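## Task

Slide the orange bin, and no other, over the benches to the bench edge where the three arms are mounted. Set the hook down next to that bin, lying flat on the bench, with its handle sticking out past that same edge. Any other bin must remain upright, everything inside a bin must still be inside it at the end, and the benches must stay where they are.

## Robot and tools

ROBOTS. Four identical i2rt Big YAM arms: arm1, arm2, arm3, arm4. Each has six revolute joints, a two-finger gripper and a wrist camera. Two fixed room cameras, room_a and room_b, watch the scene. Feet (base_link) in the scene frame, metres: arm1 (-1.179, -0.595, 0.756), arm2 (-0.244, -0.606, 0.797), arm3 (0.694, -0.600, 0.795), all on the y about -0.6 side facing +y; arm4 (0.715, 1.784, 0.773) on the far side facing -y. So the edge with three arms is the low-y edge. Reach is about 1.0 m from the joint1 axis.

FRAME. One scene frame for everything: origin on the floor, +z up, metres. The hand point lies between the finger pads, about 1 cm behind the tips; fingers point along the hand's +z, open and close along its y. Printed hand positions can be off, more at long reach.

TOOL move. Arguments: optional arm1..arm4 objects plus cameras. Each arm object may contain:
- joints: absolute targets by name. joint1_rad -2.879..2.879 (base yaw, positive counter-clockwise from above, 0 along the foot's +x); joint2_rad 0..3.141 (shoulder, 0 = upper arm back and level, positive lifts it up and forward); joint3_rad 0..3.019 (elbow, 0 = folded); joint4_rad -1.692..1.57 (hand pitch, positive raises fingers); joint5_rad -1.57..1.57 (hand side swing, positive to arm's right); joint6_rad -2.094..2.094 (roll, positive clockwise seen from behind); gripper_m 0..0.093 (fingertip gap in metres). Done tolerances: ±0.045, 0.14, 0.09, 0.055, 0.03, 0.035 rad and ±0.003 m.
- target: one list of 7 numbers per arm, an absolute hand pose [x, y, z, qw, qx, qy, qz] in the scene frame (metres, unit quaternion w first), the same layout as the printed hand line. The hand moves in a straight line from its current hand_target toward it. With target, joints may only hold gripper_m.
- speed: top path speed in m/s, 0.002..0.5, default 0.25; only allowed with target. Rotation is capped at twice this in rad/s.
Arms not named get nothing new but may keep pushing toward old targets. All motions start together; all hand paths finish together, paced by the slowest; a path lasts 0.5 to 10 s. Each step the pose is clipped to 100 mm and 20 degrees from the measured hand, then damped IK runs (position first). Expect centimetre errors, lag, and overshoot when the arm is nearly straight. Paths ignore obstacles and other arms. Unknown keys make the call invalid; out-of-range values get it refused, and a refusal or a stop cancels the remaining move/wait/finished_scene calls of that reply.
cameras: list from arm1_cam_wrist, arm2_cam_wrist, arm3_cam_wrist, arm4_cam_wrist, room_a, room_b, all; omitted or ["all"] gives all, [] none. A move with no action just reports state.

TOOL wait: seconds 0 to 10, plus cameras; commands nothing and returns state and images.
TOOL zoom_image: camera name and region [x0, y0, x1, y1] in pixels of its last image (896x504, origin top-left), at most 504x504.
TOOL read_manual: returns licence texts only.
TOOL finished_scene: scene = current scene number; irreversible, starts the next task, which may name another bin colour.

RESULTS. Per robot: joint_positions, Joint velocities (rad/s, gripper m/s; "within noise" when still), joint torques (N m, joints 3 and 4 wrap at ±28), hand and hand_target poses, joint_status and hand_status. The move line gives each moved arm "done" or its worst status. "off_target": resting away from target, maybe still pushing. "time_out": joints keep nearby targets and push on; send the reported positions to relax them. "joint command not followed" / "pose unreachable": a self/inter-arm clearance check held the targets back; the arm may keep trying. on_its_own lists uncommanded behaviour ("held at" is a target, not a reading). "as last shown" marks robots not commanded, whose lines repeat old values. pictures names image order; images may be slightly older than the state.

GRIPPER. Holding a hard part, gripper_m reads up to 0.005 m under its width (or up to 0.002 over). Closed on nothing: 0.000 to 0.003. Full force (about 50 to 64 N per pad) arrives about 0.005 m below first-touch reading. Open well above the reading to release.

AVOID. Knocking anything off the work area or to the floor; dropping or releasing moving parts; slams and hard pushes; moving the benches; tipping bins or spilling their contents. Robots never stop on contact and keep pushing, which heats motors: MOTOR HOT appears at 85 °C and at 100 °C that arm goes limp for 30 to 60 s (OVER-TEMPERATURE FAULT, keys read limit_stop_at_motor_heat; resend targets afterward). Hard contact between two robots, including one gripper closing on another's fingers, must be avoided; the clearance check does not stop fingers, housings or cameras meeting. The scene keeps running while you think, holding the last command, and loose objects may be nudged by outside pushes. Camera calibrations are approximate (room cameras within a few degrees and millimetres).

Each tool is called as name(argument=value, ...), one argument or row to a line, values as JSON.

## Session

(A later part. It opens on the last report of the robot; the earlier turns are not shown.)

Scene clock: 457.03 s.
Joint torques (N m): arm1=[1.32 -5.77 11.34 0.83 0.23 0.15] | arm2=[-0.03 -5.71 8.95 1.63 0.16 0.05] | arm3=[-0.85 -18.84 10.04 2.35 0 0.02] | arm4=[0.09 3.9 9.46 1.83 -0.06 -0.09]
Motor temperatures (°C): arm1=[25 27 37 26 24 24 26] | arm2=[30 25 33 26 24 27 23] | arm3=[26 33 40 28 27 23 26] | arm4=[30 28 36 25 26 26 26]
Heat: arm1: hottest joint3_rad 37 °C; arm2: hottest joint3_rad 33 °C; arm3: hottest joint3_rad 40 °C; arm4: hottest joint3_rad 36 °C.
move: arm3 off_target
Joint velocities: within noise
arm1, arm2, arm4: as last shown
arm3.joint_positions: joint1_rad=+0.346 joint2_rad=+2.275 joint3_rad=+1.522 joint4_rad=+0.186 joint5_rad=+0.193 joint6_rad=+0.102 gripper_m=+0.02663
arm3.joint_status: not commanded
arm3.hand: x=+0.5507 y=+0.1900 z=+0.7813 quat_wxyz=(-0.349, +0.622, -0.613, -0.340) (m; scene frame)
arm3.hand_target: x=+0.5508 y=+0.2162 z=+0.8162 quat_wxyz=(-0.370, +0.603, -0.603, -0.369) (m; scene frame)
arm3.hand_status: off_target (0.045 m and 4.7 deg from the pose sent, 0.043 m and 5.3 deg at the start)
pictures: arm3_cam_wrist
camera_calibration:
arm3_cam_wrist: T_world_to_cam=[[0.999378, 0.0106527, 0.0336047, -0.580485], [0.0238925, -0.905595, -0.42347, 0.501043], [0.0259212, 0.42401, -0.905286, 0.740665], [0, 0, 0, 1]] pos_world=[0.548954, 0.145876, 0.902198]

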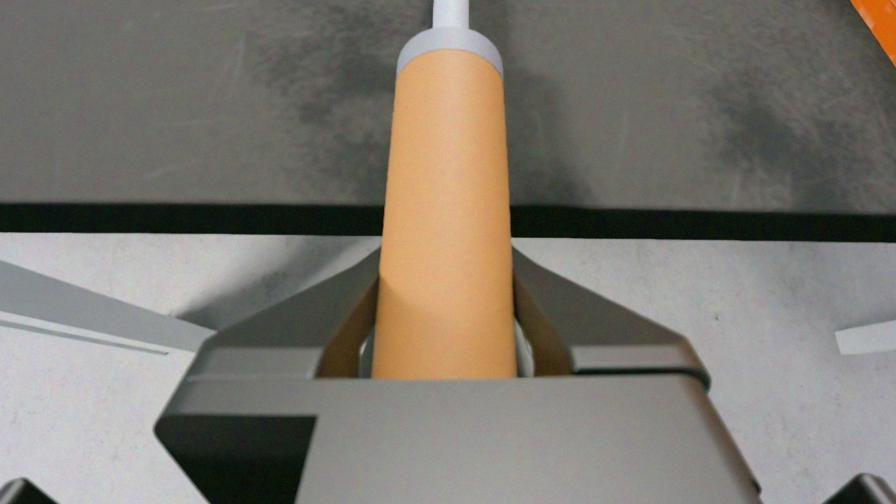

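move(
  arm3={"joints":{"gripper_m":0.036}},
  cameras=[],
)

move(
  arm3={"joints":{"gripper_m":0.065}},
  cameras=["arm3_cam_wrist"],
)

move(
  arm3={"target":[0.545,0.08,0.9,0.3695,-0.6029,0.6029,0.3695],"speed":0.1},
  cameras=["arm3_cam_wrist","room_a","room_b"],
)

zoom_image(
  camera="room_a",
  region=[360, 240, 480, 340],
)

zoom_image(
  camera="room_b",
  region=[470, 190, 550, 250],
)

Scene clock: 464.70 s.
Joint torques (N m): arm1=[1.26 -5.83 11.34 0.83 0.23 0.15] | arm2=[0.03 -5.77 8.94 1.65 0.16 0.04] | arm3=[-0.91 -18.61 9.98 2.28 0.03 0.02] | arm4=[0.15 3.9 9.47 1.83 -0.05 -0.09]
Motor temperatures (°C): arm1=[25 27 37 26 24 24 26] | arm2=[30 25 33 26 24 27 23] | arm3=[26 33 39 28 27 23 26] | arm4=[30 28 36 25 26 26 26]
Heat: arm1: hottest joint3_rad 37 °C; arm2: hottest joint3_rad 33 °C; arm3: hottest joint3_rad 39 °C; arm4: hottest joint3_rad 36 °C.
move: arm3 done
Joint velocities: within noise
arm1, arm4: as last shown
arm2.joint_positions: joint1_rad=+0.096 joint2_rad=+0.994 joint3_rad=+1.405 joint4_rad=-0.990 joint5_rad=-0.004 joint6_rad=-0.014 gripper_m=+0.06492
arm2.joint_status: not commanded
arm2.hand: x=-0.2872 y=-0.1815 z=+1.3017 quat_wxyz=(-0.318, +0.657, -0.583, -0.356) (m; scene frame)
arm2.hand_target: x=-0.2883 y=-0.1808 z=+1.2946 quat_wxyz=(-0.310, +0.658, -0.590, -0.351) (m; scene frame)
arm2.hand_status: not commanded
arm3.joint_positions: joint1_rad=+0.346 joint2_rad=+2.275 joint3_rad=+1.524 joint4_rad=+0.186 joint5_rad=+0.192 joint6_rad=+0.102 gripper_m=+0.03592
arm3.joint_status: all done
arm3.hand: x=+0.5504 y=+0.1909 z=+0.7823 quat_wxyz=(-0.349, +0.621, -0.613, -0.341) (m; scene frame)
arm3.hand_target: x=+0.5508 y=+0.2163 z=+0.8163 quat_wxyz=(-0.370, +0.603, -0.603, -0.369) (m; scene frame)
arm3.hand_status: not commanded
pictures: none
No camera images: "cameras" was empty.

Scene clock: 465.33 s.
Joint torques (N m): arm1=[1.32 -5.83 11.36 0.84 0.23 0.15] | arm2=[0.09 -5.71 8.95 1.63 0.16 0.05] | arm3=[-0.62 -18.73 9.92 2.32 0.04 0.02] | arm4=[0.15 3.9 9.46 1.83 -0.06 -0.09]
Motor temperatures (°C): arm1=[25 27 37 26 24 24 25] | arm2=[30 25 33 26 24 27 23] | arm3=[26 33 39 28 27 23 26] | arm4=[30 28 36 25 26 26 26]
Heat: arm1: hottest joint3_rad 37 °C; arm2: hottest joint3_rad 33 °C; arm3: hottest joint3_rad 39 °C; arm4: hottest joint3_rad 36 °C.
move: arm3 done
Joint velocities: within noise
arm1, arm2: as last shown
arm3.joint_positions: joint1_rad=+0.346 joint2_rad=+2.275 joint3_rad=+1.525 joint4_rad=+0.186 joint5_rad=+0.192 joint6_rad=+0.102 gripper_m=+0.06485
arm3.joint_status: all done
arm3.hand: x=+0.5503 y=+0.1912 z=+0.7827 quat_wxyz=(-0.350, +0.621, -0.613, -0.342) (m; scene frame)
arm3.hand_target: x=+0.5508 y=+0.2163 z=+0.8164 quat_wxyz=(-0.370, +0.603, -0.603, -0.369) (m; scene frame)
arm3.hand_status: not commanded
arm4.joint_positions: joint1_rad=-0.027 joint2_rad=+0.493 joint3_rad=+1.183 joint4_rad=-0.993 joint5_rad=+0.002 joint6_rad=+0.009 gripper_m=+0.09396
arm4.joint_status: not commanded
arm4.hand: x=+0.7326 y=+1.5368 z=+1.3130 quat_wxyz=(-0.436, -0.550, -0.587, +0.402) (m; scene frame)
arm4.hand_target: x=+0.7297 y=+1.5372 z=+1.3190 quat_wxyz=(-0.434, -0.550, -0.586, +0.407) (m; scene frame)
arm4.hand_status: not commanded
pictures: arm3_cam_wrist
camera_calibration:
arm3_cam_wrist: T_world_to_cam=[[0.999405, 0.0112071, 0.0326091, -0.579537], [0.0240451, -0.904342, -0.426131, 0.504493], [0.0247141, 0.426661, -0.904074, 0.740556], [0, 0, 0, 1]] pos_world=[0.54876, 0.146763, 0.903396]

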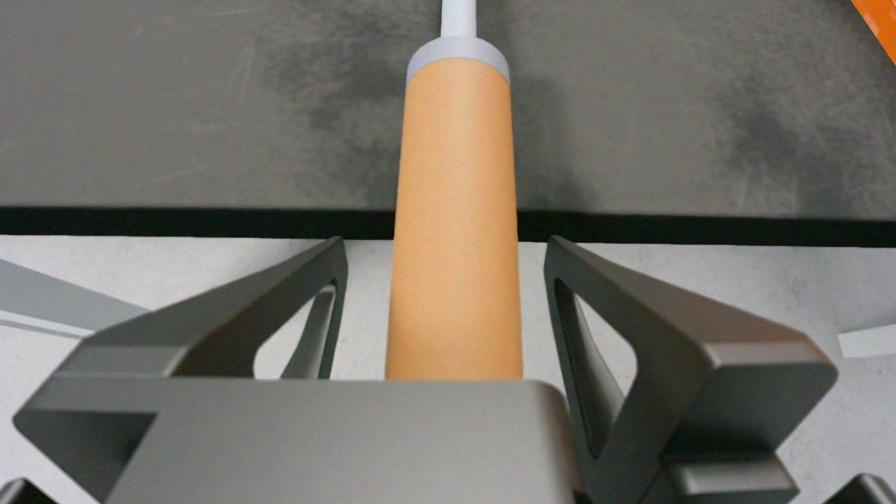

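Scene clock: 467.77 s.
Joint torques (N m): arm1=[1.32 -5.77 11.34 0.84 0.23 0.15] | arm2=[0.09 -5.71 8.96 1.63 0.16 0.05] | arm3=[0.44 -16.73 5.65 2.11 0.2 0.14] | arm4=[0.15 3.9 9.47 1.83 -0.05 -0.09]
Motor temperatures (°C): arm1=[25 27 37 26 24 24 25] | arm2=[30 25 33 26 24 27 23] | arm3=[26 33 39 28 27 23 26] | arm4=[30 28 36 25 26 26 26]
Heat: arm1: hottest joint3_rad 37 °C; arm2: hottest joint3_rad 33 °C; arm3: hottest joint3_rad 39 °C; arm4: hottest joint3_rad 36 °C.
move: arm3 off_target
Joint velocities: within noise
arm1, arm2, arm4: as last shown
arm3.joint_positions: joint1_rad=+0.394 joint2_rad=+1.899 joint3_rad=+1.142 joint4_rad=+0.229 joint5_rad=+0.243 joint6_rad=+0.118 gripper_m=+0.06492
arm3.joint_status: not commanded
arm3.hand: x=+0.5499 y=+0.0799 z=+0.8813 quat_wxyz=(-0.364, +0.613, -0.606, -0.353) (m; scene frame)
arm3.hand_target: x=+0.5451 y=+0.0800 z=+0.8997 quat_wxyz=(-0.369, +0.603, -0.603, -0.369) (m; scene frame)
arm3.hand_status: off_target (0.019 m and 2.3 deg from the pose sent, 0.162 m and 4.6 deg at the start)
pictures: arm3_cam_wrist, room_a, room_b
camera_calibration:
arm3_cam_wrist: T_world_to_cam=[[0.999354, 0.00615287, 0.0354084, -0.583092], [0.021893, -0.885555, -0.464019, 0.478904], [0.028501, 0.464494, -0.885118, 0.855585], [0, 0, 0, 1]] pos_world=[0.547846, 0.0302694, 1.00016]

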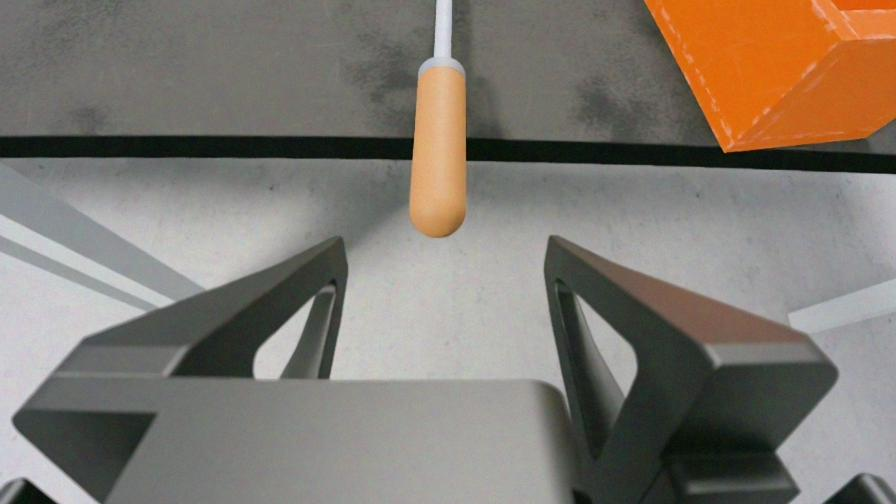

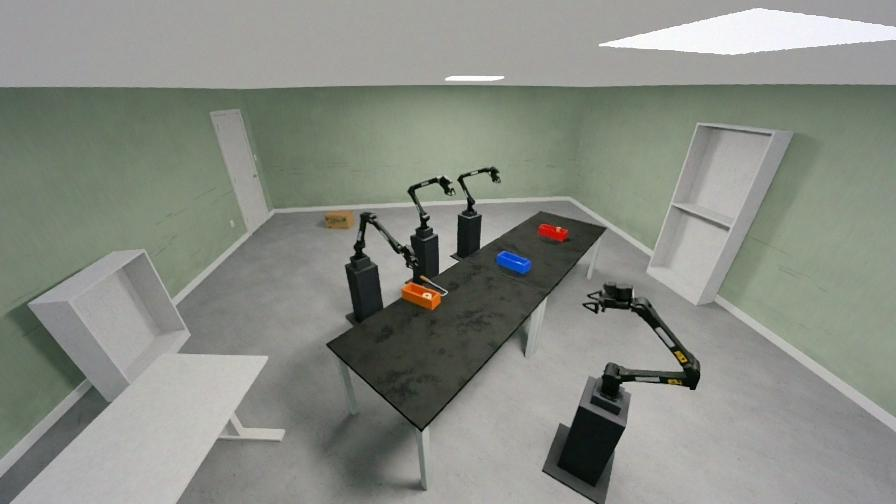

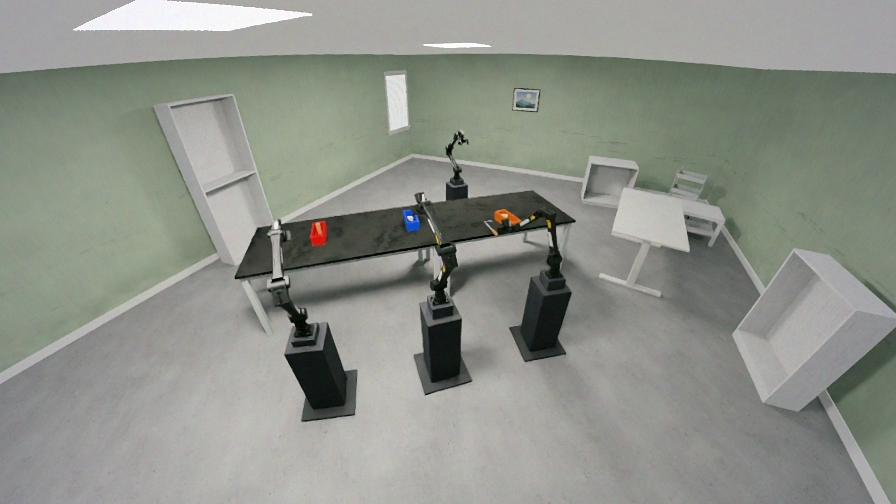

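Scaled by 4.200 from the camera's 896x504 image, which has a finer 1280x720 frame.

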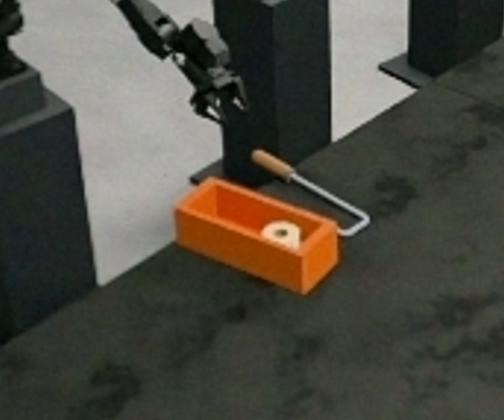

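Scaled by 6.300 from the camera's 896x504 image, which has a finer 1280x720 frame.

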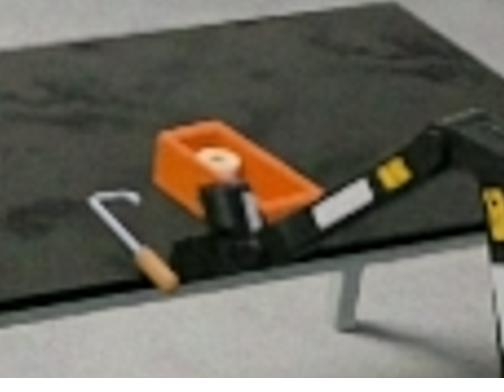

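finished_scene(
  scene=2,
)

The scene is finished: the task was done.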